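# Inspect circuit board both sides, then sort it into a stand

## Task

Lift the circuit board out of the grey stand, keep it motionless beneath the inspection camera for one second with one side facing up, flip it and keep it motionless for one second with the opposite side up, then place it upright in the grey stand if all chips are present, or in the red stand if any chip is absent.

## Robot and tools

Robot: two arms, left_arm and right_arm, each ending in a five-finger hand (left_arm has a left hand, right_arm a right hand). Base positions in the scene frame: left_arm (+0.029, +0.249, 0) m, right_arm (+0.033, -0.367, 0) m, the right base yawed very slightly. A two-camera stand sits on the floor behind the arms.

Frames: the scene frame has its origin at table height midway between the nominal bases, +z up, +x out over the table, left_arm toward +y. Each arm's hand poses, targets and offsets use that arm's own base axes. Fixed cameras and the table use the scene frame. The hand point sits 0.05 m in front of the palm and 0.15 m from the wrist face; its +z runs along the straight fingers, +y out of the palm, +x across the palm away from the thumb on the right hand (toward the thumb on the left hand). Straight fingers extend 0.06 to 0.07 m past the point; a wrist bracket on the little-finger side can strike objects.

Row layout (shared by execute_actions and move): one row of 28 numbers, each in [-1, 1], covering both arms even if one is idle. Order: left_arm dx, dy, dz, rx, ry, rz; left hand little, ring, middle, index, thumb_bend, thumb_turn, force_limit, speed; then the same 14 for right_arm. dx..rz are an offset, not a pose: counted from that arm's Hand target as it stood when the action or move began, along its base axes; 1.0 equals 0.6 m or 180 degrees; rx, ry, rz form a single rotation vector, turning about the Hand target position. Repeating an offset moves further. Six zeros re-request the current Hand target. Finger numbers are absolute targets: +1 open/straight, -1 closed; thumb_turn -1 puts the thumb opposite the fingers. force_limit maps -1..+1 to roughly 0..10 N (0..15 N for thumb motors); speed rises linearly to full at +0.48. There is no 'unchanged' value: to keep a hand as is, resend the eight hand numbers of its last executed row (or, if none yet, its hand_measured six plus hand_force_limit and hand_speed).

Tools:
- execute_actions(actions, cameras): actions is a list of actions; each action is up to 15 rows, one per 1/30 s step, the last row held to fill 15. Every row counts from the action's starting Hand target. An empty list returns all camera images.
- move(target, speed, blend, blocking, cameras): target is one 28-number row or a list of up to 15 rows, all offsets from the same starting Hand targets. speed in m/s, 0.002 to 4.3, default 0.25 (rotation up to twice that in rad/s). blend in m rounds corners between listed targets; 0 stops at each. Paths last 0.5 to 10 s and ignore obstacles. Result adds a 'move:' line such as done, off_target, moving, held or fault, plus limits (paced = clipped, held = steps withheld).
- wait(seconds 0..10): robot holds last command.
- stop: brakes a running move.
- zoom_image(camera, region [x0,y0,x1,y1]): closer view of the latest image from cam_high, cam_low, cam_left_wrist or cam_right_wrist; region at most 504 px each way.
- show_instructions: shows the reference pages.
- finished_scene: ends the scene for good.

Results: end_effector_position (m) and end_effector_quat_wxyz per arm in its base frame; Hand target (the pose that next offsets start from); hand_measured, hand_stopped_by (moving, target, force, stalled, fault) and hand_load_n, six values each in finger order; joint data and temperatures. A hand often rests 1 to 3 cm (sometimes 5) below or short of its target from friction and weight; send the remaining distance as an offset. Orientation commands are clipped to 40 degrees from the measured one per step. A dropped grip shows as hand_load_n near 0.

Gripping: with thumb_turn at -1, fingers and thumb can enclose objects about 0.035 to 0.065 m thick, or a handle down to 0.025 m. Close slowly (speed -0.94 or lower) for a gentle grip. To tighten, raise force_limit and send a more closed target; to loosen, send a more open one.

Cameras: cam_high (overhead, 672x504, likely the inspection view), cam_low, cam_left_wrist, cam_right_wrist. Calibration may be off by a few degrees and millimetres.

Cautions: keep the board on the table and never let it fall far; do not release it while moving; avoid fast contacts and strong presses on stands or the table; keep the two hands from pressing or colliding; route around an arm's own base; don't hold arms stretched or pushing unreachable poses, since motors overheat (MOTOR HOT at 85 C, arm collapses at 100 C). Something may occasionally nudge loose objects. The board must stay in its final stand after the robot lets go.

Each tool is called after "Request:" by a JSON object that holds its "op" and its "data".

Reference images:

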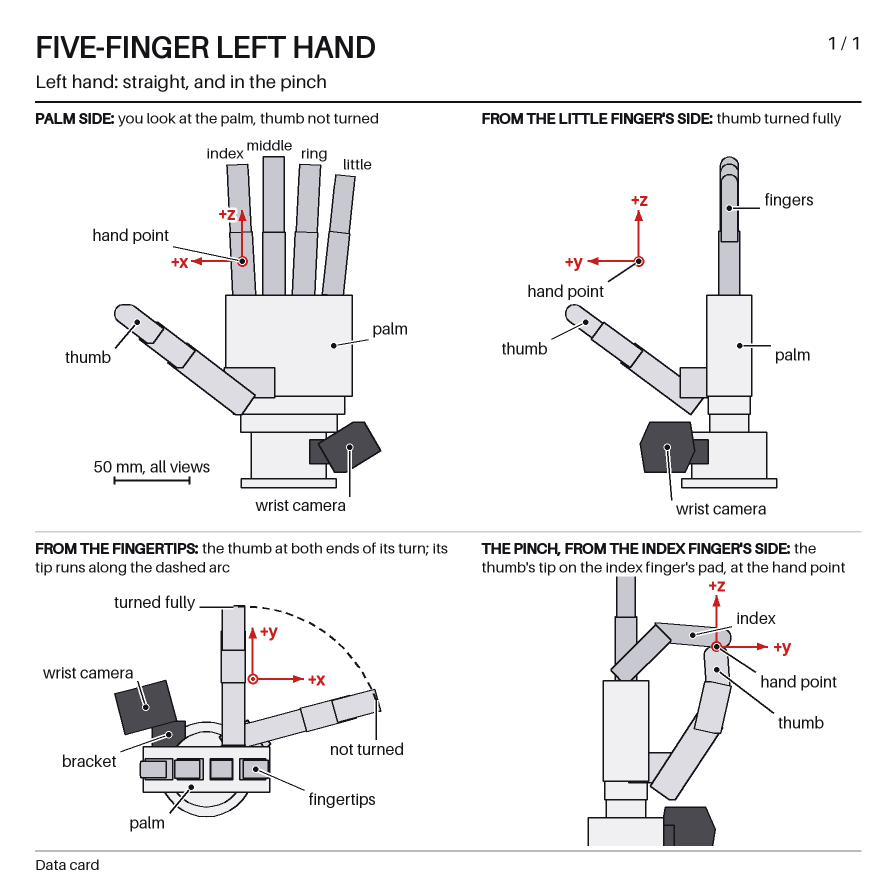

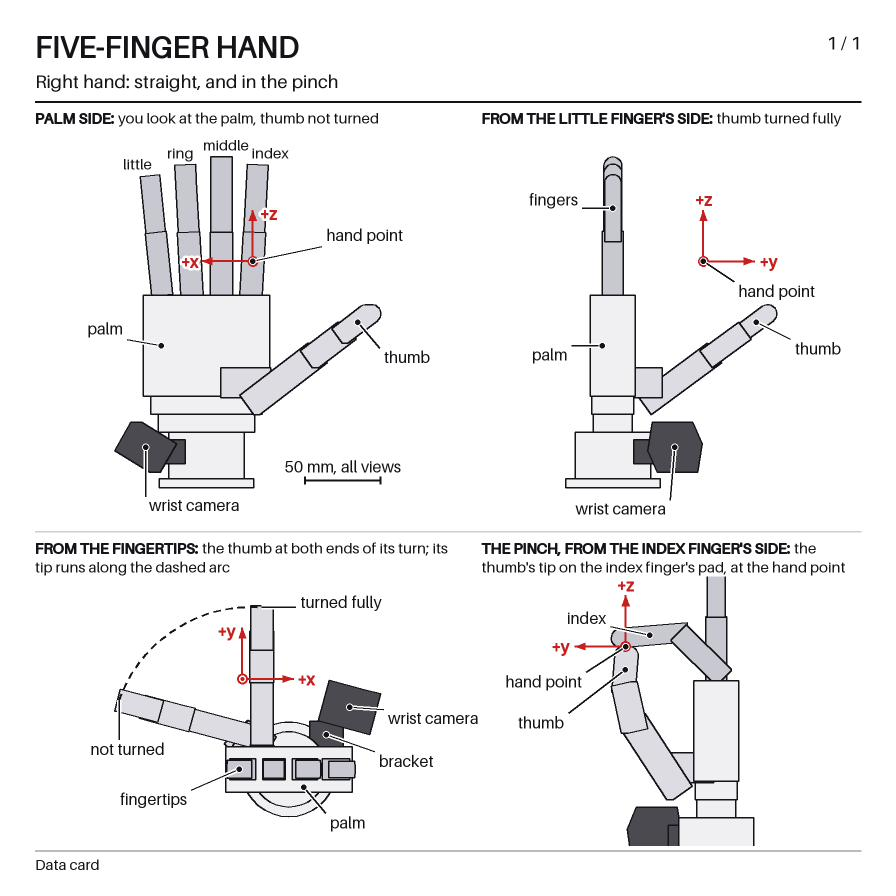

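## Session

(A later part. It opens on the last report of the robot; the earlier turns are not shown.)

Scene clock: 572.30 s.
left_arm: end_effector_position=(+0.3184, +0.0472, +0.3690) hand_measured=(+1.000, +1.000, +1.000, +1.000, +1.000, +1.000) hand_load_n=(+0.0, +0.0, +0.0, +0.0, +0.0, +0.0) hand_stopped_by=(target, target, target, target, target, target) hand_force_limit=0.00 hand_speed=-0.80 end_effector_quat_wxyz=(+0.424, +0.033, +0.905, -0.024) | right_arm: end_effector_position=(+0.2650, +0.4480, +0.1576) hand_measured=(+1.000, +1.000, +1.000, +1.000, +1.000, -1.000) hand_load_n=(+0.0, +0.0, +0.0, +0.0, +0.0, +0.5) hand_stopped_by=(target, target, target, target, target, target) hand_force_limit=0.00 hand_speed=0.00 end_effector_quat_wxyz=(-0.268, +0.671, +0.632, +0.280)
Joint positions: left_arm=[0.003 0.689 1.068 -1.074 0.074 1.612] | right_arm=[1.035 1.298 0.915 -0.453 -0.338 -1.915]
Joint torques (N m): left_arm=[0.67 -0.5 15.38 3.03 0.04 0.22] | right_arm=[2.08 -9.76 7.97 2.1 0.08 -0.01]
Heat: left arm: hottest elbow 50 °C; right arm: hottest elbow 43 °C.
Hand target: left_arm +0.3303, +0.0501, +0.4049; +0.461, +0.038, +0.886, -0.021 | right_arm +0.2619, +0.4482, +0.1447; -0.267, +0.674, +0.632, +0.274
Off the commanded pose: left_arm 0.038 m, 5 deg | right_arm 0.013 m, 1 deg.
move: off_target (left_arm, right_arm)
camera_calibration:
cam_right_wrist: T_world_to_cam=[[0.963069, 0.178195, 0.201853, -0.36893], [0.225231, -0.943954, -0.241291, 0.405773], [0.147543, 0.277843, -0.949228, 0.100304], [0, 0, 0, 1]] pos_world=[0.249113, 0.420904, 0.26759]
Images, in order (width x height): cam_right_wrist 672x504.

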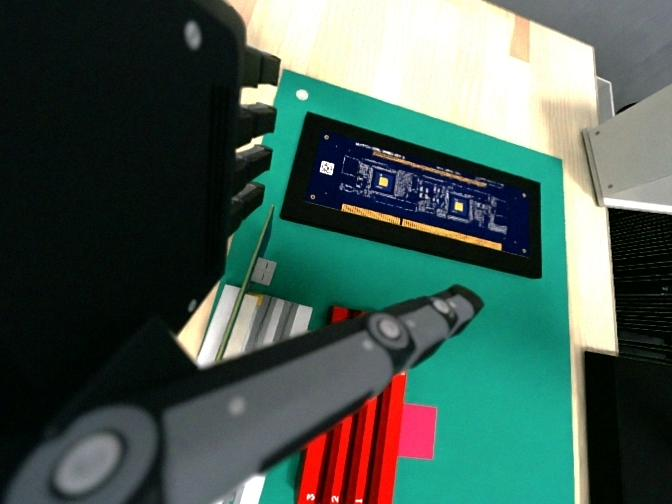

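Request:
{"op": "move", "data": {"target": [[0,0,0,0,0,0,1,1,1,1,1,1,0,-0.8,-0.004,-0.015,-0.06,0,0,0,1,1,1,1,1,-1,0,0],[0,0,0,0,0,0,1,1,1,1,1,1,0,-0.8,-0.004,-0.03,-0.135,0,0,0,1,1,1,1,1,-1,0,0]], "speed": 0.1, "blend": [0.01,0], "cameras": ["cam_right_wrist","cam_high"]}}

Request:
{"op": "zoom_image", "data": {"camera": "cam_right_wrist", "region": [180, 150, 360, 380]}}

Scene clock: 587.40 s.
left_arm: end_effector_position=(+0.3184, +0.0472, +0.3690) hand_measured=(+1.000, +1.000, +1.000, +1.000, +1.000, +1.000) hand_load_n=(+0.0, +0.0, +0.0, +0.0, +0.0, +0.0) hand_stopped_by=(target, target, target, target, target, target) hand_force_limit=0.00 hand_speed=-0.80 end_effector_quat_wxyz=(+0.424, +0.033, +0.905, -0.024) | right_arm: end_effector_position=(+0.2582, +0.4344, +0.0756) hand_measured=(+1.000, +1.000, +1.000, +1.000, +1.000, -1.000) hand_load_n=(+0.0, +0.0, +0.0, +0.0, +0.0, +0.0) hand_stopped_by=(target, target, target, target, target, target) hand_force_limit=0.00 hand_speed=0.00 end_effector_quat_wxyz=(-0.269, +0.672, +0.631, +0.278)
Joint positions: left_arm=[0.003 0.689 1.068 -1.074 0.074 1.612] | right_arm=[1.031 1.381 0.749 -0.207 -0.344 -1.915]
Joint torques (N m): left_arm=[0.79 -0.32 15.38 3.06 0.04 0.2] | right_arm=[1.2 -9.88 6.78 1.95 -0.19 -0.07]
Heat: left arm: hottest elbow 50 °C; right arm: hottest elbow 41 °C.
Hand target: left_arm +0.3303, +0.0501, +0.4049; +0.461, +0.038, +0.886, -0.021 | right_arm +0.2594, +0.4303, +0.0638; -0.268, +0.673, +0.633, +0.274
Off the commanded pose: left_arm 0.038 m, 5 deg | right_arm 0.013 m, 1 deg.
move: off_target (left_arm, right_arm)
camera_calibration:
cam_right_wrist: T_world_to_cam=[[0.964317, 0.177999, 0.195981, -0.343155], [0.223405, -0.944314, -0.241583, 0.375399], [0.142066, 0.276745, -0.950384, 0.0291817], [0, 0, 0, 1]] pos_world=[0.242899, 0.4075, 0.185676]
Images, in order (width x height): cam_high 672x504, cam_right_wrist 672x504.

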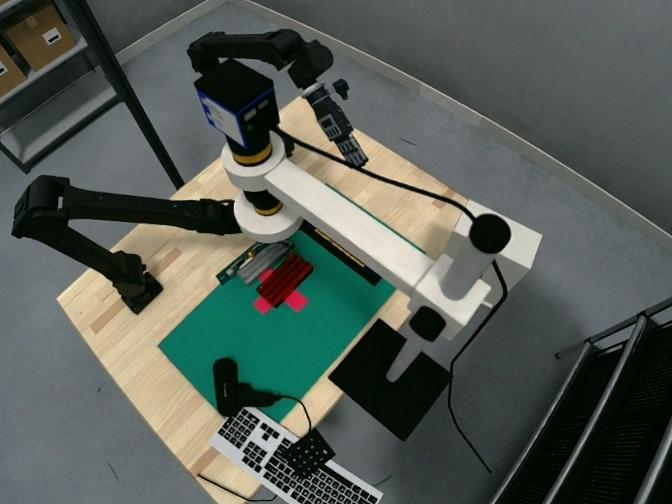

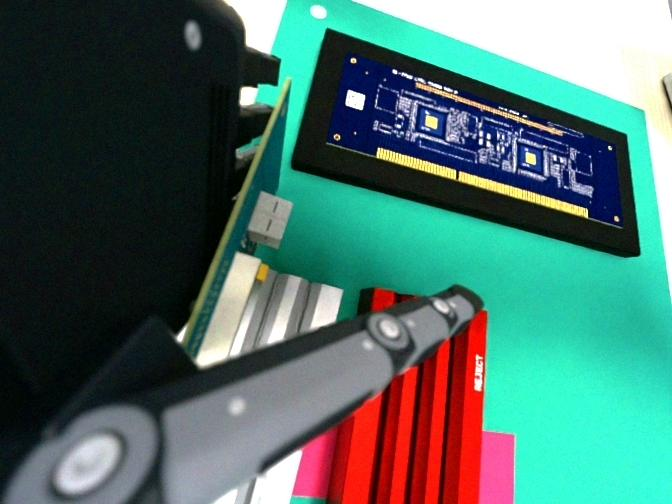

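Scaled by 2.191 from the camera's 672x504 image, which has a finer 960x720 frame.

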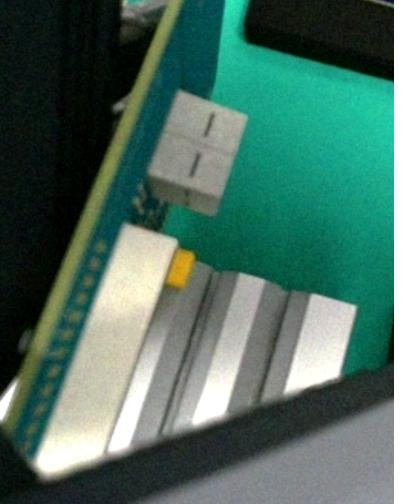

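Request:
{"op": "move", "data": {"target": [0.0345,-0.215,-0.27,-0.216,0.298,-0.0955,1,1,1,1,1,1,0,-0.8,0,0,0,0,0,0,1,1,1,1,1,-1,0,0], "cameras": ["cam_left_wrist","cam_high"]}}

Scene clock: 613.53 s.
left_arm: end_effector_position=(+0.3373, -0.0792, +0.2262) hand_measured=(+1.000, +1.000, +1.000, +1.000, +1.000, +1.000) hand_load_n=(+0.0, +0.0, +0.0, +0.0, +0.0, +0.0) hand_stopped_by=(target, target, target, target, target, target) hand_force_limit=0.00 hand_speed=-0.80 end_effector_quat_wxyz=(-0.020, -0.012, +0.925, -0.378) | right_arm: end_effector_position=(+0.2582, +0.4344, +0.0756) hand_measured=(+1.000, +1.000, +1.000, +1.000, +1.000, -1.000) hand_load_n=(+0.0, +0.0, +0.0, +0.0, +0.0, +0.0) hand_stopped_by=(target, target, target, target, target, target) hand_force_limit=0.00 hand_speed=0.00 end_effector_quat_wxyz=(-0.269, +0.672, +0.631, +0.278)
Joint positions: left_arm=[0.039 1.34 1.247 -1.554 0.774 1.615] | right_arm=[1.031 1.381 0.749 -0.207 -0.344 -1.915]
Joint torques (N m): left_arm=[0.03 -7.3 13.78 -0.79 0.61 0.17] | right_arm=[0.09 -9.11 6.8 2.02 -0.25 -0.1]
Heat: left arm: hottest elbow 50 °C; right arm: hottest elbow 40 °C.
Hand target: left_arm +0.3509, -0.0790, +0.2428; +0.000, +0.001, +0.924, -0.382 | right_arm +0.2594, +0.4303, +0.0638; -0.268, +0.673, +0.633, +0.274
Off the commanded pose: left_arm 0.022 m, 3 deg | right_arm 0.012 m, 1 deg.
move: off_target (left_arm, right_arm)
camera_calibration:
cam_left_wrist: T_world_to_cam=[[-0.253462, -0.688418, 0.679587, -0.118431], [-0.833815, 0.511641, 0.207307, 0.278849], [-0.490418, -0.514105, -0.703694, 0.394052], [0, 0, 0, 1]] pos_world=[0.395741, -0.0216165, 0.299969]
Images, in order (width x height): cam_high 672x504, cam_left_wrist 672x504.

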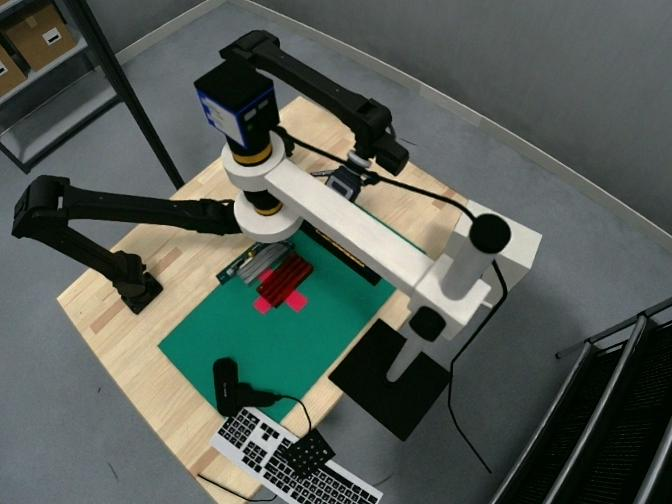

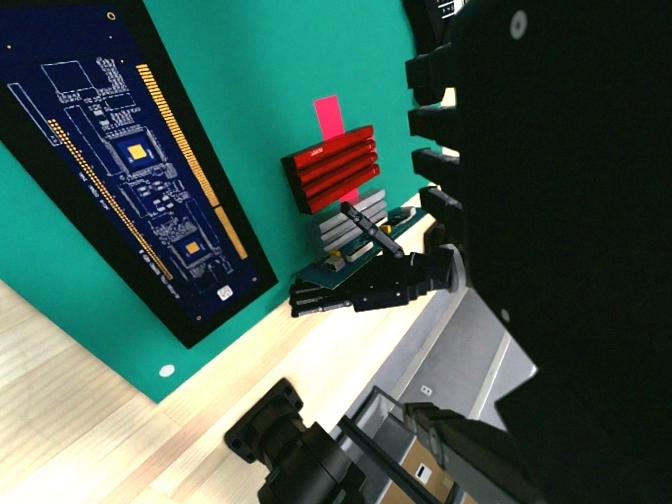

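Request:
{"op": "zoom_image", "data": {"camera": "cam_left_wrist", "region": [270, 180, 450, 330]}}

Request:
{"op": "zoom_image", "data": {"camera": "cam_left_wrist", "region": [0, 0, 290, 350]}}

Scaled by 2.800 from the camera's 672x504 image, which has a finer 960x720 frame.

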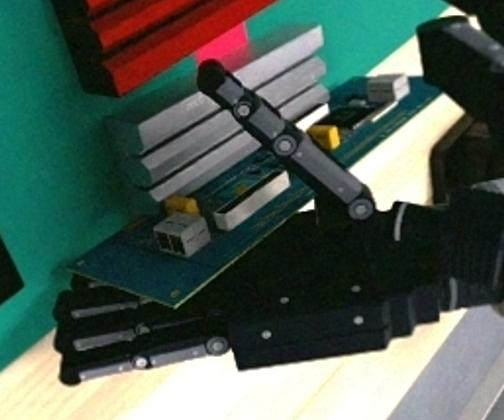

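Scaled by 1.440 from the camera's 672x504 image, which has a finer 960x720 frame.

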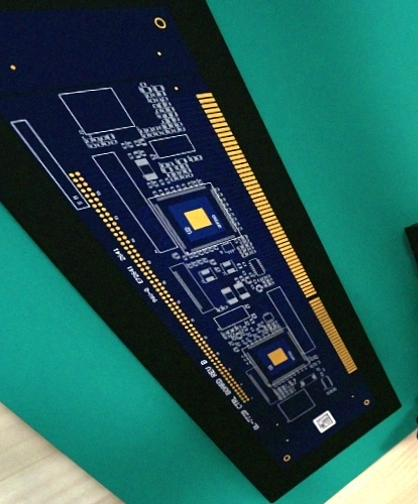

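Request:
{"op": "move", "data": {"target": [0,0,0,0,0,0,1,1,1,1,1,1,0,-0.8,0.0225,0.003,0,0,0,0,1,1,1,1,1,-1,0,0], "speed": 0.05, "cameras": ["cam_left_wrist","cam_right_wrist"]}}

Request:
{"op": "zoom_image", "data": {"camera": "cam_left_wrist", "region": [270, 180, 450, 330]}}

Request:
{"op": "zoom_image", "data": {"camera": "cam_right_wrist", "region": [160, 50, 360, 380]}}

Scene clock: 637.93 s.
left_arm: end_effector_position=(+0.3373, -0.0792, +0.2262) hand_measured=(+1.000, +1.000, +1.000, +1.000, +1.000, +1.000) hand_load_n=(+0.0, +0.0, +0.0, +0.0, +0.0, -0.5) hand_stopped_by=(target, target, target, target, target, target) hand_force_limit=0.00 hand_speed=-0.80 end_effector_quat_wxyz=(-0.020, -0.012, +0.925, -0.378) | right_arm: end_effector_position=(+0.2609, +0.4326, +0.0703) hand_measured=(+1.000, +1.000, +1.000, +1.000, +1.000, -1.000) hand_load_n=(+0.0, +0.0, +0.0, -0.5, +0.0, +0.0) hand_stopped_by=(target, target, target, target, target, target) hand_force_limit=0.00 hand_speed=0.00 end_effector_quat_wxyz=(-0.276, +0.671, +0.632, +0.271)
Joint positions: left_arm=[0.039 1.34 1.247 -1.554 0.774 1.615] | right_arm=[1.012 1.393 0.749 -0.207 -0.375 -1.928]
Joint torques (N m): left_arm=[-0.09 -7.18 13.82 -0.84 0.62 0.17] | right_arm=[0.85 -9.35 8.83 1.74 0 -0.22]
Heat: left arm: hottest elbow 49 °C; right arm: hottest elbow 39 °C.
Hand target: left_arm +0.3509, -0.0790, +0.2428; +0.000, +0.001, +0.924, -0.382 | right_arm +0.2730, +0.4321, +0.0639; -0.268, +0.673, +0.633, +0.274
Off the commanded pose: left_arm 0.021 m, 3 deg | right_arm 0.014 m, 1 deg.
move: off_target (left_arm, right_arm)
camera_calibration:
cam_left_wrist: T_world_to_cam=[[-0.253462, -0.688418, 0.679587, -0.118431], [-0.833815, 0.511641, 0.207307, 0.278849], [-0.490418, -0.514105, -0.703694, 0.394052], [0, 0, 0, 1]] pos_world=[0.395741, -0.0216165, 0.299969]
cam_right_wrist: T_world_to_cam=[[0.965691, 0.187584, 0.17959, -0.347821], [0.2288, -0.941698, -0.246691, 0.369647], [0.122845, 0.279317, -0.952308, 0.028341], [0, 0, 0, 1]] pos_world=[0.247831, 0.405425, 0.180643]
Images, in order (width x height): cam_left_wrist 672x504, cam_right_wrist 672x504.

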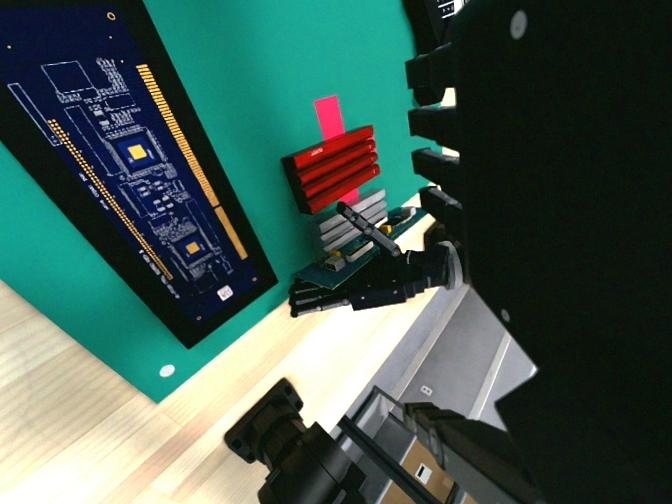

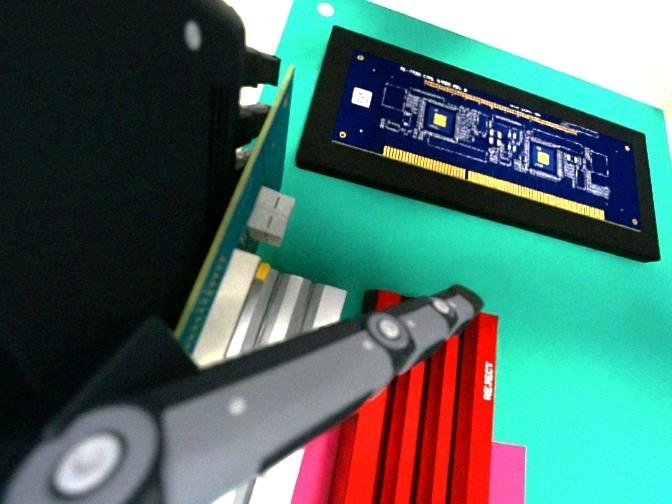

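Scaled by 2.800 from the camera's 672x504 image, which has a finer 960x720 frame.

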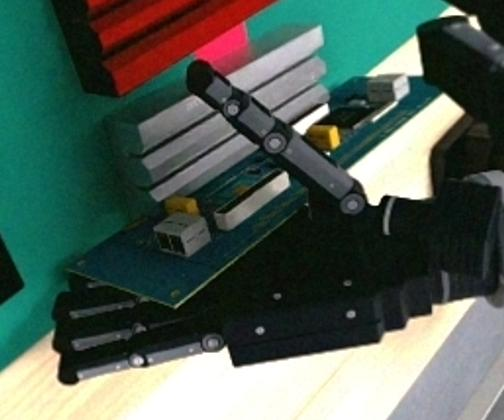

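Scaled by 1.527 from the camera's 672x504 image, which has a finer 960x720 frame.

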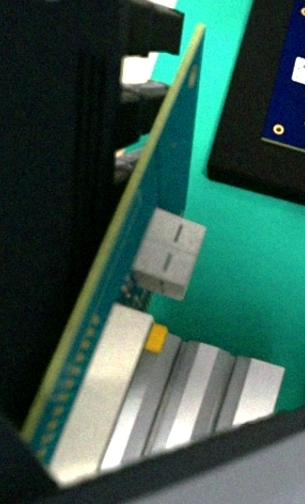

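Request:
{"op": "move", "data": {"target": [0,0,0,0,0,0,1,1,1,1,1,1,0,-0.8,0.018,0.002,0.009,0,0,0,1,1,1,1,1,-1,0,0], "speed": 0.05, "cameras": ["cam_left_wrist","cam_right_wrist"]}}

Request:
{"op": "zoom_image", "data": {"camera": "cam_left_wrist", "region": [270, 180, 450, 330]}}

Request:
{"op": "zoom_image", "data": {"camera": "cam_right_wrist", "region": [160, 50, 360, 380]}}

Scene clock: 642.53 s.
left_arm: end_effector_position=(+0.3373, -0.0792, +0.2262) hand_measured=(+1.000, +1.000, +1.000, +1.000, +1.000, +1.000) hand_load_n=(+0.0, +0.0, +0.0, +0.0, +0.0, +0.0) hand_stopped_by=(target, target, target, target, target, target) hand_force_limit=0.00 hand_speed=-0.80 end_effector_quat_wxyz=(-0.020, -0.012, +0.925, -0.378) | right_arm: end_effector_position=(+0.2607, +0.4327, +0.0698) hand_measured=(+1.000, +1.000, +1.000, +1.000, +1.000, -1.000) hand_load_n=(+0.0, +0.0, +0.0, -0.5, +0.0, +0.0) hand_stopped_by=(target, target, target, target, target, target) hand_force_limit=0.00 hand_speed=0.00 end_effector_quat_wxyz=(-0.282, +0.666, +0.636, +0.268)
Joint positions: left_arm=[0.039 1.34 1.247 -1.554 0.774 1.615] | right_arm=[1.003 1.395 0.749 -0.21 -0.398 -1.942]
Joint torques (N m): left_arm=[0.03 -7.36 13.82 -0.81 0.6 0.17] | right_arm=[-1.38 -8.12 10.82 0.57 0.27 -0.27]
Heat: left arm: hottest elbow 49 °C; right arm: hottest elbow 39 °C.
Hand target: left_arm +0.3509, -0.0790, +0.2428; +0.000, +0.001, +0.924, -0.382 | right_arm +0.2838, +0.4333, +0.0692; -0.268, +0.673, +0.632, +0.274
Off the commanded pose: left_arm 0.021 m, 3 deg | right_arm 0.023 m, 2 deg.
move: off_target (left_arm, right_arm)
camera_calibration:
cam_left_wrist: T_world_to_cam=[[-0.253462, -0.688418, 0.679587, -0.118431], [-0.833815, 0.511641, 0.207307, 0.278849], [-0.490418, -0.514105, -0.703694, 0.394052], [0, 0, 0, 1]] pos_world=[0.395741, -0.0216165, 0.299969]
cam_right_wrist: T_world_to_cam=[[0.963868, 0.202092, 0.173542, -0.352908], [0.241995, -0.936615, -0.25336, 0.364409], [0.11134, 0.286202, -0.951678, 0.0278127], [0, 0, 0, 1]] pos_world=[0.248875, 0.404671, 0.18004]
Images, in order (width x height): cam_left_wrist 672x504, cam_right_wrist 672x504.

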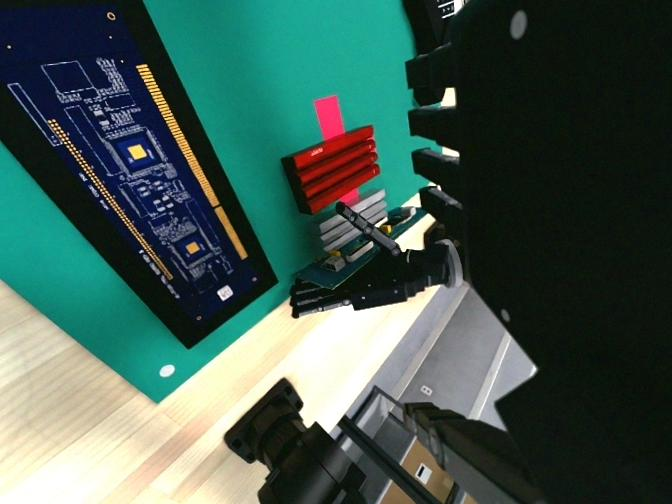

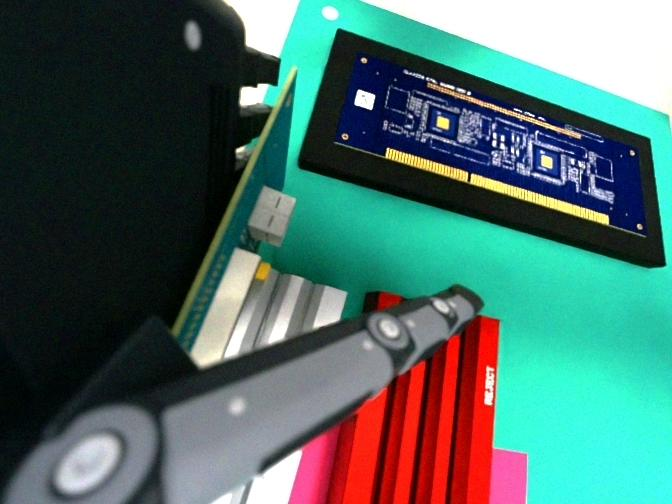

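Scaled by 2.800 from the camera's 672x504 image, which has a finer 960x720 frame.

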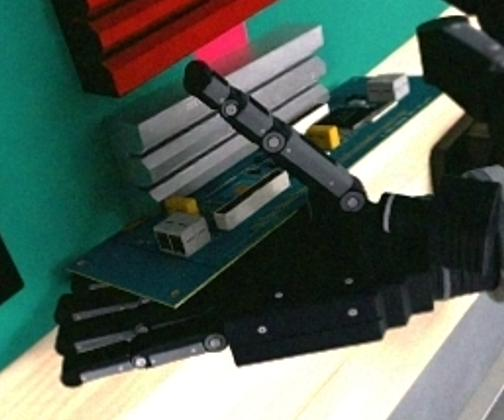

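Scaled by 1.527 from the camera's 672x504 image, which has a finer 960x720 frame.

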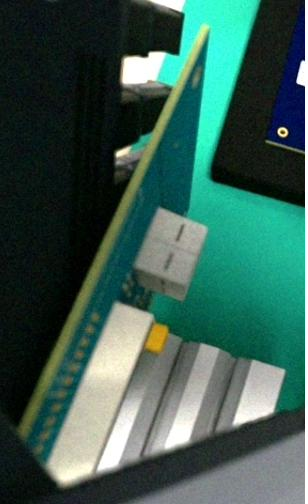

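Request:
{"op": "move", "data": {"target": [[0,0,0,0,0,0,1,1,1,1,1,1,0,-0.8,-0.05,0,0,0,0,0,1,1,1,1,1,-1,0,0],[0,0,0,0,0,0,1,1,1,1,1,1,0,-0.8,-0.05,0,0.07,-0.0665,0.0043,0,1,1,1,1,1,-1,0,0],[0,0,0,0,0,0,1,1,1,1,1,1,0,-0.8,-0.048,-0.002,0.005,-0.0665,0.0043,0,1,1,1,1,1,-1,0,0]], "speed": 0.08, "cameras": ["cam_left_wrist","cam_right_wrist"]}}

Request:
{"op": "zoom_image", "data": {"camera": "cam_left_wrist", "region": [270, 180, 450, 330]}}

Request:
{"op": "zoom_image", "data": {"camera": "cam_right_wrist", "region": [160, 50, 360, 380]}}

Scene clock: 668.03 s.
left_arm: end_effector_position=(+0.3373, -0.0792, +0.2262) hand_measured=(+1.000, +1.000, +1.000, +1.000, +1.000, +1.000) hand_load_n=(+0.5, +0.0, +0.0, +0.0, +0.0, +0.0) hand_stopped_by=(target, target, target, target, target, target) hand_force_limit=0.00 hand_speed=-0.80 end_effector_quat_wxyz=(-0.020, -0.012, +0.925, -0.378) | right_arm: end_effector_position=(+0.2564, +0.4303, +0.0824) hand_measured=(+1.000, +1.000, +1.000, +1.000, +1.000, -1.000) hand_load_n=(+0.0, +0.0, +0.0, +0.0, +0.0, +0.0) hand_stopped_by=(target, target, target, target, target, target) hand_force_limit=0.00 hand_speed=0.00 end_effector_quat_wxyz=(-0.202, +0.703, +0.650, +0.205)
Joint positions: left_arm=[0.039 1.34 1.247 -1.554 0.774 1.615] | right_arm=[1.071 1.423 0.905 -0.517 -0.243 -1.925]
Joint torques (N m): left_arm=[-0.15 -7.36 13.82 -0.84 0.61 0.16] | right_arm=[0.85 -11.22 7.75 1.59 -0.01 -0.1]
Heat: left arm: hottest elbow 48 °C; right arm: hottest elbow 41 °C.
Hand target: left_arm +0.3509, -0.0790, +0.2428; +0.000, +0.001, +0.924, -0.382 | right_arm +0.2550, +0.4321, +0.0722; -0.200, +0.699, +0.656, +0.202
Off the commanded pose: left_arm 0.021 m, 3 deg | right_arm 0.010 m, 1 deg.
move: off_target (left_arm)
camera_calibration:
cam_left_wrist: T_world_to_cam=[[-0.253462, -0.688418, 0.679587, -0.118431], [-0.833815, 0.511641, 0.207307, 0.278849], [-0.490418, -0.514105, -0.703694, 0.394052], [0, 0, 0, 1]] pos_world=[0.395741, -0.0216165, 0.299969]
cam_right_wrist: T_world_to_cam=[[0.970072, 0.200781, 0.136554, -0.348509], [0.208343, -0.977093, -0.0433938, 0.375209], [0.124714, 0.0705452, -0.989682, 0.13344], [0, 0, 0, 1]] pos_world=[0.243265, 0.427174, 0.195936]
Images, in order (width x height): cam_left_wrist 672x504, cam_right_wrist 672x504.

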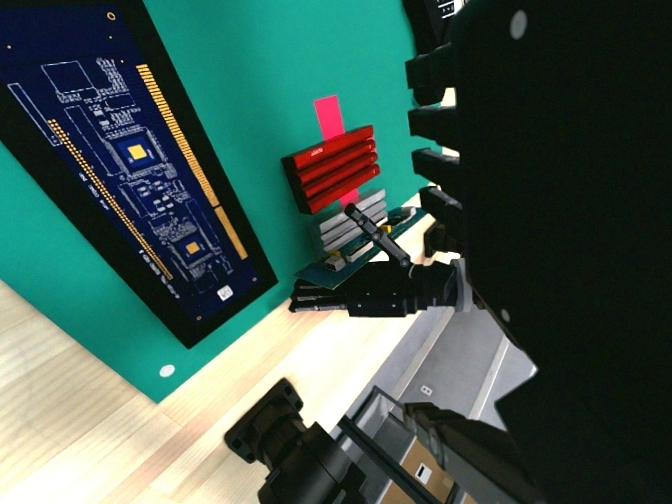

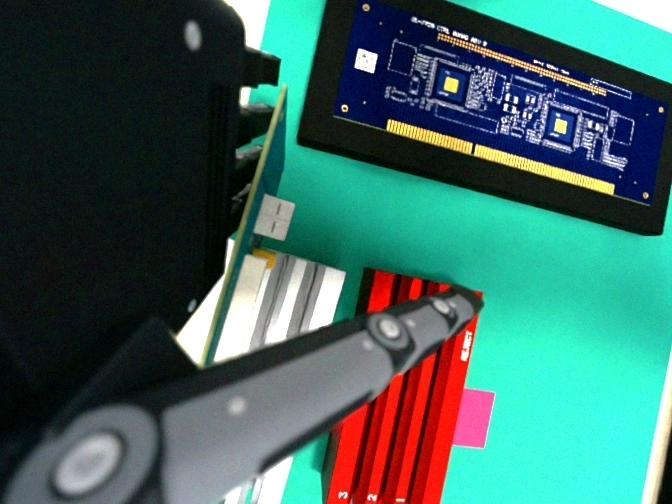

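Scaled by 2.800 from the camera's 672x504 image, which has a finer 960x720 frame.

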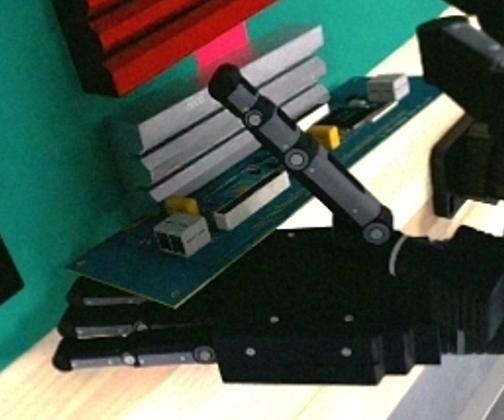

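Scaled by 1.527 from the camera's 672x504 image, which has a finer 960x720 frame.

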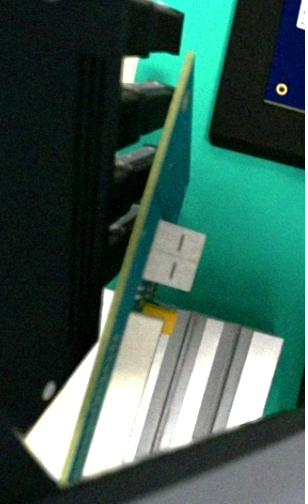

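Request:
{"op": "move", "data": {"target": [0,0,0,0,0,0,1,1,1,1,1,1,0,-0.8,0.027,0.0,0.008,0,0,0,1,1,1,1,1,-1,0,0], "speed": 0.05, "cameras": ["cam_left_wrist","cam_right_wrist"]}}

Request:
{"op": "zoom_image", "data": {"camera": "cam_right_wrist", "region": [160, 50, 360, 380]}}

Scene clock: 672.17 s.
left_arm: end_effector_position=(+0.3373, -0.0792, +0.2262) hand_measured=(+1.000, +1.000, +1.000, +1.000, +1.000, +1.000) hand_load_n=(+0.0, +0.0, +0.0, +0.0, +0.0, +0.0) hand_stopped_by=(target, target, target, target, target, target) hand_force_limit=0.00 hand_speed=-0.80 end_effector_quat_wxyz=(-0.020, -0.012, +0.925, -0.378) | right_arm: end_effector_position=(+0.2633, +0.4273, +0.0773) hand_measured=(+1.000, +1.000, +1.000, +1.000, +1.000, -1.000) hand_load_n=(+0.0, +0.0, +0.0, +0.0, +0.0, +0.0) hand_stopped_by=(target, target, target, target, target, target) hand_force_limit=0.00 hand_speed=0.00 end_effector_quat_wxyz=(-0.203, +0.701, +0.653, +0.202)
Joint positions: left_arm=[0.039 1.34 1.247 -1.554 0.774 1.615] | right_arm=[1.05 1.435 0.905 -0.517 -0.26 -1.951]
Joint torques (N m): left_arm=[0.03 -7.3 13.76 -0.79 0.61 0.17] | right_arm=[0.38 -10.7 10.06 0.62 -0.1 -0.13]
Heat: left arm: hottest elbow 48 °C; right arm: hottest elbow 41 °C.
Hand target: left_arm +0.3509, -0.0790, +0.2428; +0.000, +0.001, +0.924, -0.382 | right_arm +0.2712, +0.4321, +0.0771; -0.200, +0.699, +0.656, +0.202
Off the commanded pose: left_arm 0.021 m, 3 deg | right_arm 0.009 m, 0 deg.
move: off_target (left_arm)
camera_calibration:
cam_left_wrist: T_world_to_cam=[[-0.253462, -0.688418, 0.679587, -0.118431], [-0.833815, 0.511641, 0.207307, 0.278849], [-0.490418, -0.514105, -0.703694, 0.394052], [0, 0, 0, 1]] pos_world=[0.395741, -0.0216165, 0.299969]
cam_right_wrist: T_world_to_cam=[[0.968784, 0.209954, 0.13182, -0.357007], [0.2169, -0.97535, -0.040591, 0.367425], [0.120048, 0.0679156, -0.990442, 0.130191], [0, 0, 0, 1]] pos_world=[0.250539, 0.424481, 0.190922]
Images, in order (width x height): cam_left_wrist 672x504, cam_right_wrist 672x504.

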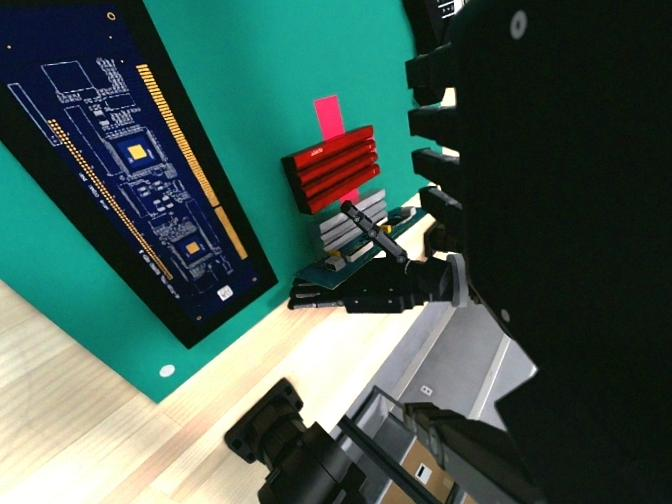

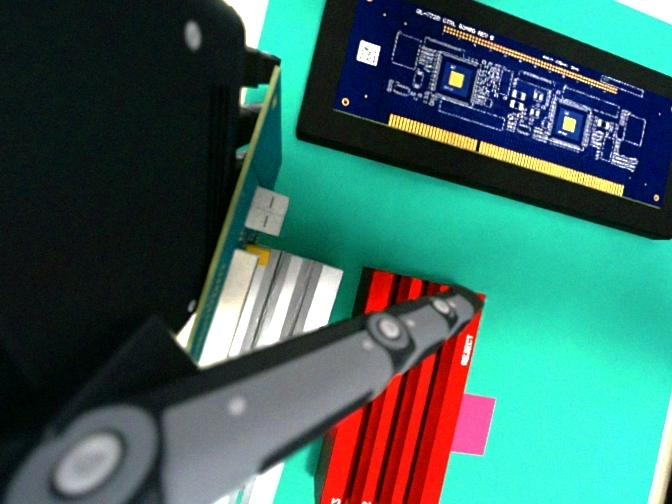

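Scaled by 1.527 from the camera's 672x504 image, which has a finer 960x720 frame.

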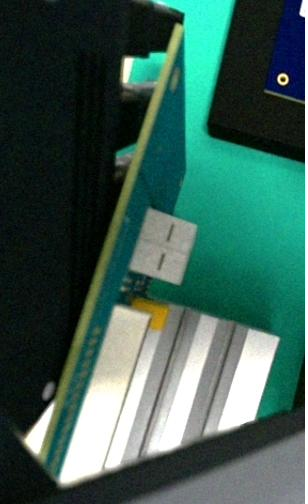

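Request:
{"op": "move", "data": {"target": [0,0,0,0,0,0,1,1,1,1,1,1,0,-0.8,0.014,0.004,0.008,0,0,0,1,1,1,1,1,-1,0,0], "speed": 0.05, "cameras": ["cam_left_wrist","cam_right_wrist"]}}

Request:
{"op": "zoom_image", "data": {"camera": "cam_right_wrist", "region": [160, 50, 360, 380]}}

Request:
{"op": "zoom_image", "data": {"camera": "cam_left_wrist", "region": [270, 180, 450, 330]}}

Scene clock: 678.87 s.
left_arm: end_effector_position=(+0.3373, -0.0792, +0.2262) hand_measured=(+1.000, +1.000, +1.000, +1.000, +1.000, +1.000) hand_load_n=(-0.5, +0.0, +0.0, +0.0, +0.0, +0.0) hand_stopped_by=(target, target, target, target, target, target) hand_force_limit=0.00 hand_speed=-0.80 end_effector_quat_wxyz=(-0.020, -0.012, +0.925, -0.378) | right_arm: end_effector_position=(+0.2628, +0.4253, +0.0754) hand_measured=(+1.000, +1.000, +1.000, +1.000, +1.000, -1.000) hand_load_n=(+0.0, +0.0, +0.0, -0.5, +0.0, +0.0) hand_stopped_by=(target, target, target, target, target, target) hand_force_limit=0.00 hand_speed=0.00 end_effector_quat_wxyz=(-0.206, +0.699, +0.656, +0.195)
Joint positions: left_arm=[0.039 1.34 1.247 -1.554 0.774 1.615] | right_arm=[1.043 1.436 0.905 -0.528 -0.275 -1.963]
Joint torques (N m): left_arm=[-0.09 -7.47 13.82 -0.77 0.61 0.17] | right_arm=[0.21 -11.28 12.27 0.34 0.08 -0.15]
Heat: left arm: hottest elbow 48 °C; right arm: hottest elbow 41 °C.
Hand target: left_arm +0.3509, -0.0790, +0.2428; +0.000, +0.001, +0.924, -0.382 | right_arm +0.2796, +0.4345, +0.0818; -0.200, +0.699, +0.656, +0.202
Off the commanded pose: left_arm 0.021 m, 3 deg | right_arm 0.020 m, 1 deg.
move: off_target (left_arm, right_arm)
camera_calibration:
cam_left_wrist: T_world_to_cam=[[-0.253462, -0.688418, 0.679587, -0.118431], [-0.833815, 0.511641, 0.207307, 0.278849], [-0.490418, -0.514105, -0.703694, 0.394052], [0, 0, 0, 1]] pos_world=[0.395741, -0.0216165, 0.299969]
cam_right_wrist: T_world_to_cam=[[0.967887, 0.220767, 0.120235, -0.359292], [0.226823, -0.973152, -0.0390818, 0.361831], [0.108379, 0.0650988, -0.991976, 0.132818], [0, 0, 0, 1]] pos_world=[0.251288, 0.42279, 0.189093]
Images, in order (width x height): cam_left_wrist 672x504, cam_right_wrist 672x504.

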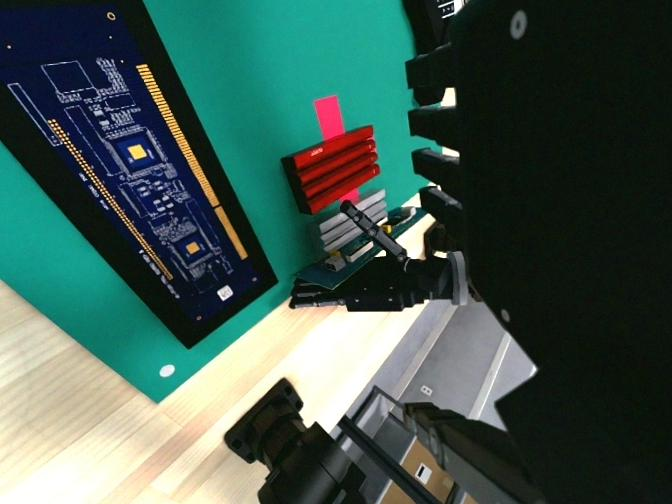

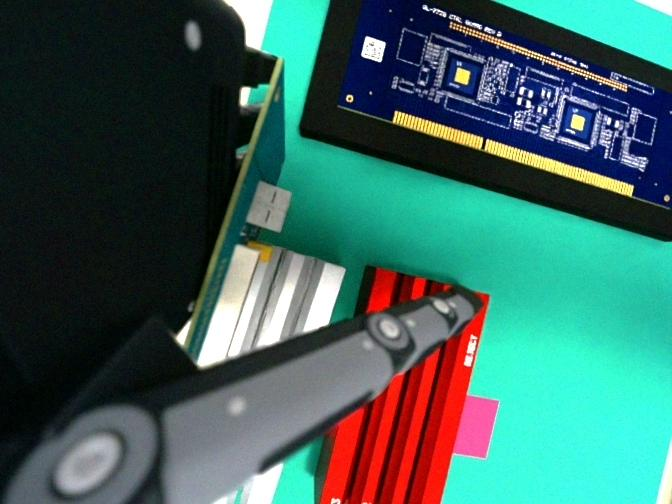

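Scaled by 1.527 from the camera's 672x504 image, which has a finer 960x720 frame.

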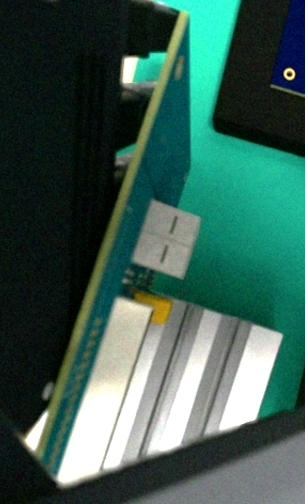

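Scaled by 2.800 from the camera's 672x504 image, which has a finer 960x720 frame.

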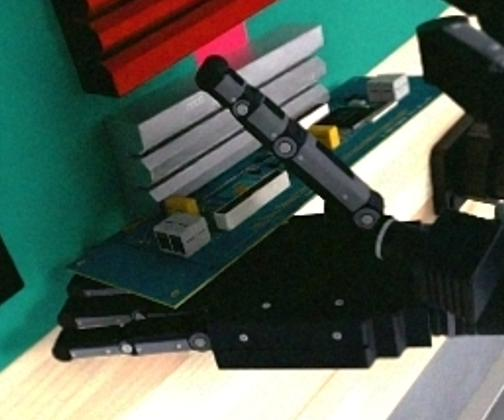

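Request:
{"op": "move", "data": {"target": [0,0,0,0,0,0,1,1,1,1,1,1,0,-0.8,0.018,0.006,0.004,0,0,0,1,1,1,1,1,-1,0,0], "speed": 0.05, "cameras": ["cam_right_wrist"]}}

Request:
{"op": "zoom_image", "data": {"camera": "cam_right_wrist", "region": [160, 50, 360, 380]}}

Scene clock: 709.10 s.
left_arm: end_effector_position=(+0.3373, -0.0792, +0.2262) hand_measured=(+1.000, +1.000, +1.000, +1.000, +1.000, +1.000) hand_load_n=(+0.0, +0.0, +0.0, +0.0, +0.0, +0.0) hand_stopped_by=(target, target, target, target, target, target) hand_force_limit=0.00 hand_speed=-0.80 end_effector_quat_wxyz=(-0.020, -0.012, +0.925, -0.378) | right_arm: end_effector_position=(+0.2637, +0.4259, +0.0741) hand_measured=(+1.000, +1.000, +1.000, +1.000, +1.000, -1.000) hand_load_n=(+0.0, +0.0, +0.0, -0.5, +0.0, +0.0) hand_stopped_by=(target, target, target, target, target, target) hand_force_limit=0.00 hand_speed=0.00 end_effector_quat_wxyz=(-0.209, +0.702, +0.656, +0.184)
Joint positions: left_arm=[0.039 1.34 1.247 -1.554 0.774 1.615] | right_arm=[1.035 1.45 0.924 -0.555 -0.29 -1.966]
Joint torques (N m): left_arm=[0.09 -7.24 13.79 -0.77 0.62 0.16] | right_arm=[-1.73 -9.52 12.81 0.62 0.27 -0.32]
Heat: left arm: hottest elbow 48 °C; right arm: hottest elbow 43 °C.
Hand target: left_arm +0.3509, -0.0790, +0.2428; +0.000, +0.001, +0.924, -0.382 | right_arm +0.2903, +0.4381, +0.0842; -0.200, +0.699, +0.656, +0.202
Off the commanded pose: left_arm 0.021 m, 3 deg | right_arm 0.031 m, 2 deg.
move: off_target (left_arm, right_arm)
camera_calibration:
cam_right_wrist: T_world_to_cam=[[0.969564, 0.224703, 0.0972307, -0.360604], [0.228716, -0.972962, -0.0321686, 0.361089], [0.0873734, 0.0534278, -0.994742, 0.142203], [0, 0, 0, 1]] pos_world=[0.254617, 0.424757, 0.188133]
Images, in order (width x height): cam_right_wrist 672x504.

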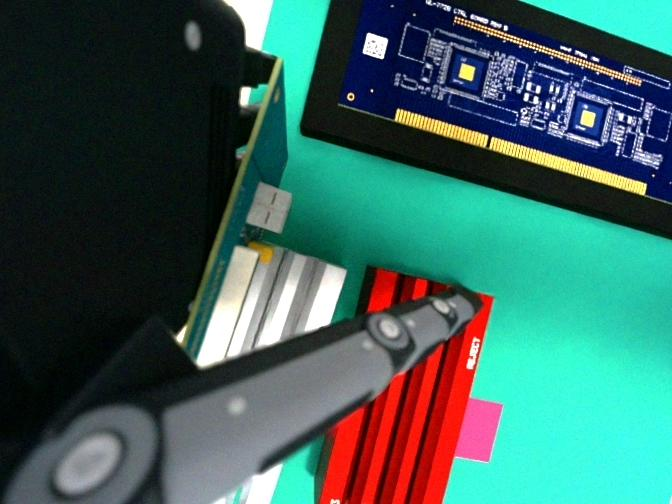

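Scaled by 1.527 from the camera's 672x504 image, which has a finer 960x720 frame.

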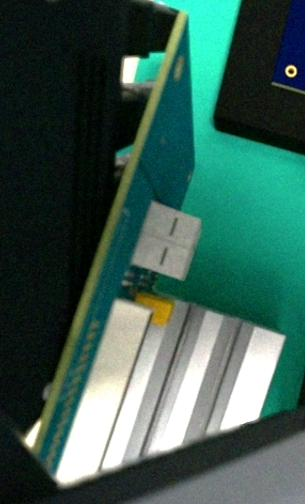

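Request:
{"op": "move", "data": {"target": [0,0,0,0,0,0,1,1,1,1,1,1,0,-0.8,-0.008,0.0,0.002,0.001,0.025,0,1,1,1,1,1,-1,0,0], "speed": 0.05, "cameras": ["cam_right_wrist","cam_left_wrist"]}}

Request:
{"op": "zoom_image", "data": {"camera": "cam_right_wrist", "region": [160, 50, 360, 380]}}

Request:
{"op": "zoom_image", "data": {"camera": "cam_left_wrist", "region": [270, 180, 450, 330]}}

Scene clock: 725.00 s.
left_arm: end_effector_position=(+0.3373, -0.0792, +0.2262) hand_measured=(+1.000, +1.000, +1.000, +1.000, +1.000, +1.000) hand_load_n=(+0.0, +0.0, +0.0, +0.0, +0.0, +0.0) hand_stopped_by=(target, target, target, target, target, target) hand_force_limit=0.00 hand_speed=-0.80 end_effector_quat_wxyz=(-0.020, -0.012, +0.925, -0.378) | right_arm: end_effector_position=(+0.2618, +0.4252, +0.0715) hand_measured=(+1.000, +1.000, +1.000, +1.000, +1.000, -1.000) hand_load_n=(+0.0, -0.5, +0.0, +0.0, +0.0, +0.0) hand_stopped_by=(target, target, target, target, target, target) hand_force_limit=0.00 hand_speed=0.00 end_effector_quat_wxyz=(-0.230, +0.706, +0.651, +0.157)
Joint positions: left_arm=[0.039 1.34 1.247 -1.554 0.774 1.615] | right_arm=[1.012 1.468 0.952 -0.606 -0.353 -1.968]
Joint torques (N m): left_arm=[0.09 -7.24 13.82 -0.79 0.61 0.17] | right_arm=[-0.85 -10.81 13.03 0.61 0.01 -0.17]
Heat: left arm: hottest elbow 48 °C; right arm: hottest elbow 43 °C.
Hand target: left_arm +0.3509, -0.0790, +0.2428; +0.000, +0.001, +0.924, -0.382 | right_arm +0.2855, +0.4382, +0.0855; -0.227, +0.706, +0.647, +0.175
Off the commanded pose: left_arm 0.021 m, 3 deg | right_arm 0.030 m, 2 deg.
move: off_target (left_arm, right_arm)
camera_calibration:
cam_left_wrist: T_world_to_cam=[[-0.253462, -0.688418, 0.679587, -0.118431], [-0.833815, 0.511641, 0.207307, 0.278849], [-0.490418, -0.514105, -0.703694, 0.394052], [0, 0, 0, 1]] pos_world=[0.395741, -0.0216165, 0.299969]
cam_right_wrist: T_world_to_cam=[[0.972419, 0.231413, 0.0291339, -0.357107], [0.232499, -0.971686, -0.0420662, 0.359957], [0.0185744, 0.0476795, -0.99869, 0.160564], [0, 0, 0, 1]] pos_world=[0.260585, 0.424749, 0.1859]
Images, in order (width x height): cam_left_wrist 672x504, cam_right_wrist 672x504.

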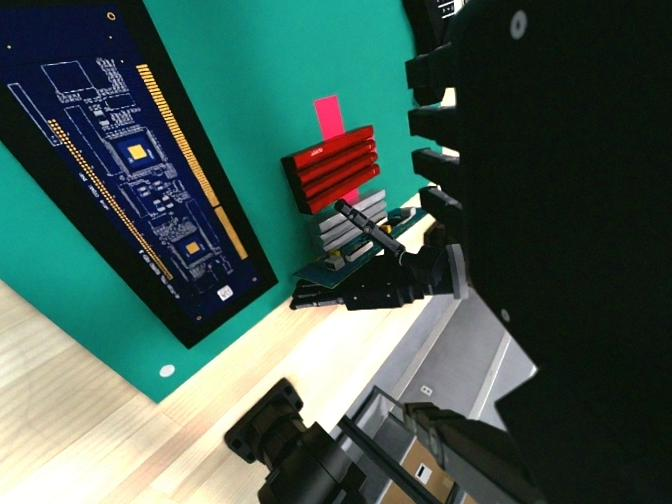

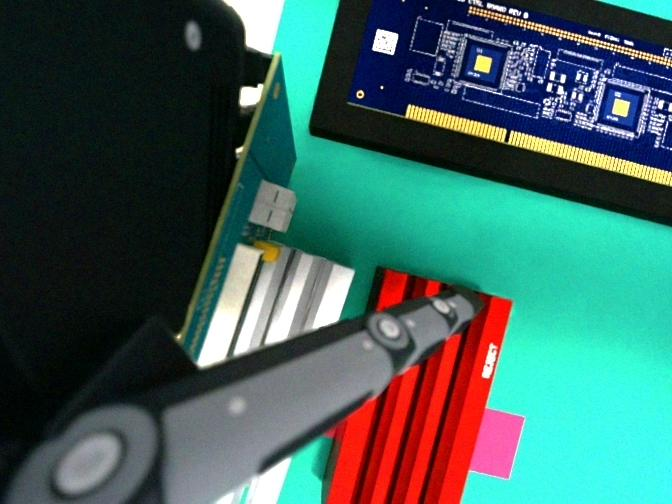

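Scaled by 1.527 from the camera's 672x504 image, which has a finer 960x720 frame.

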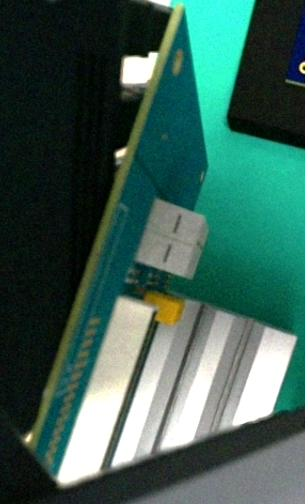

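Scaled by 2.800 from the camera's 672x504 image, which has a finer 960x720 frame.

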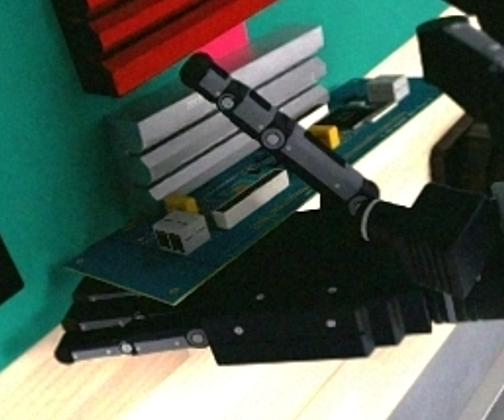

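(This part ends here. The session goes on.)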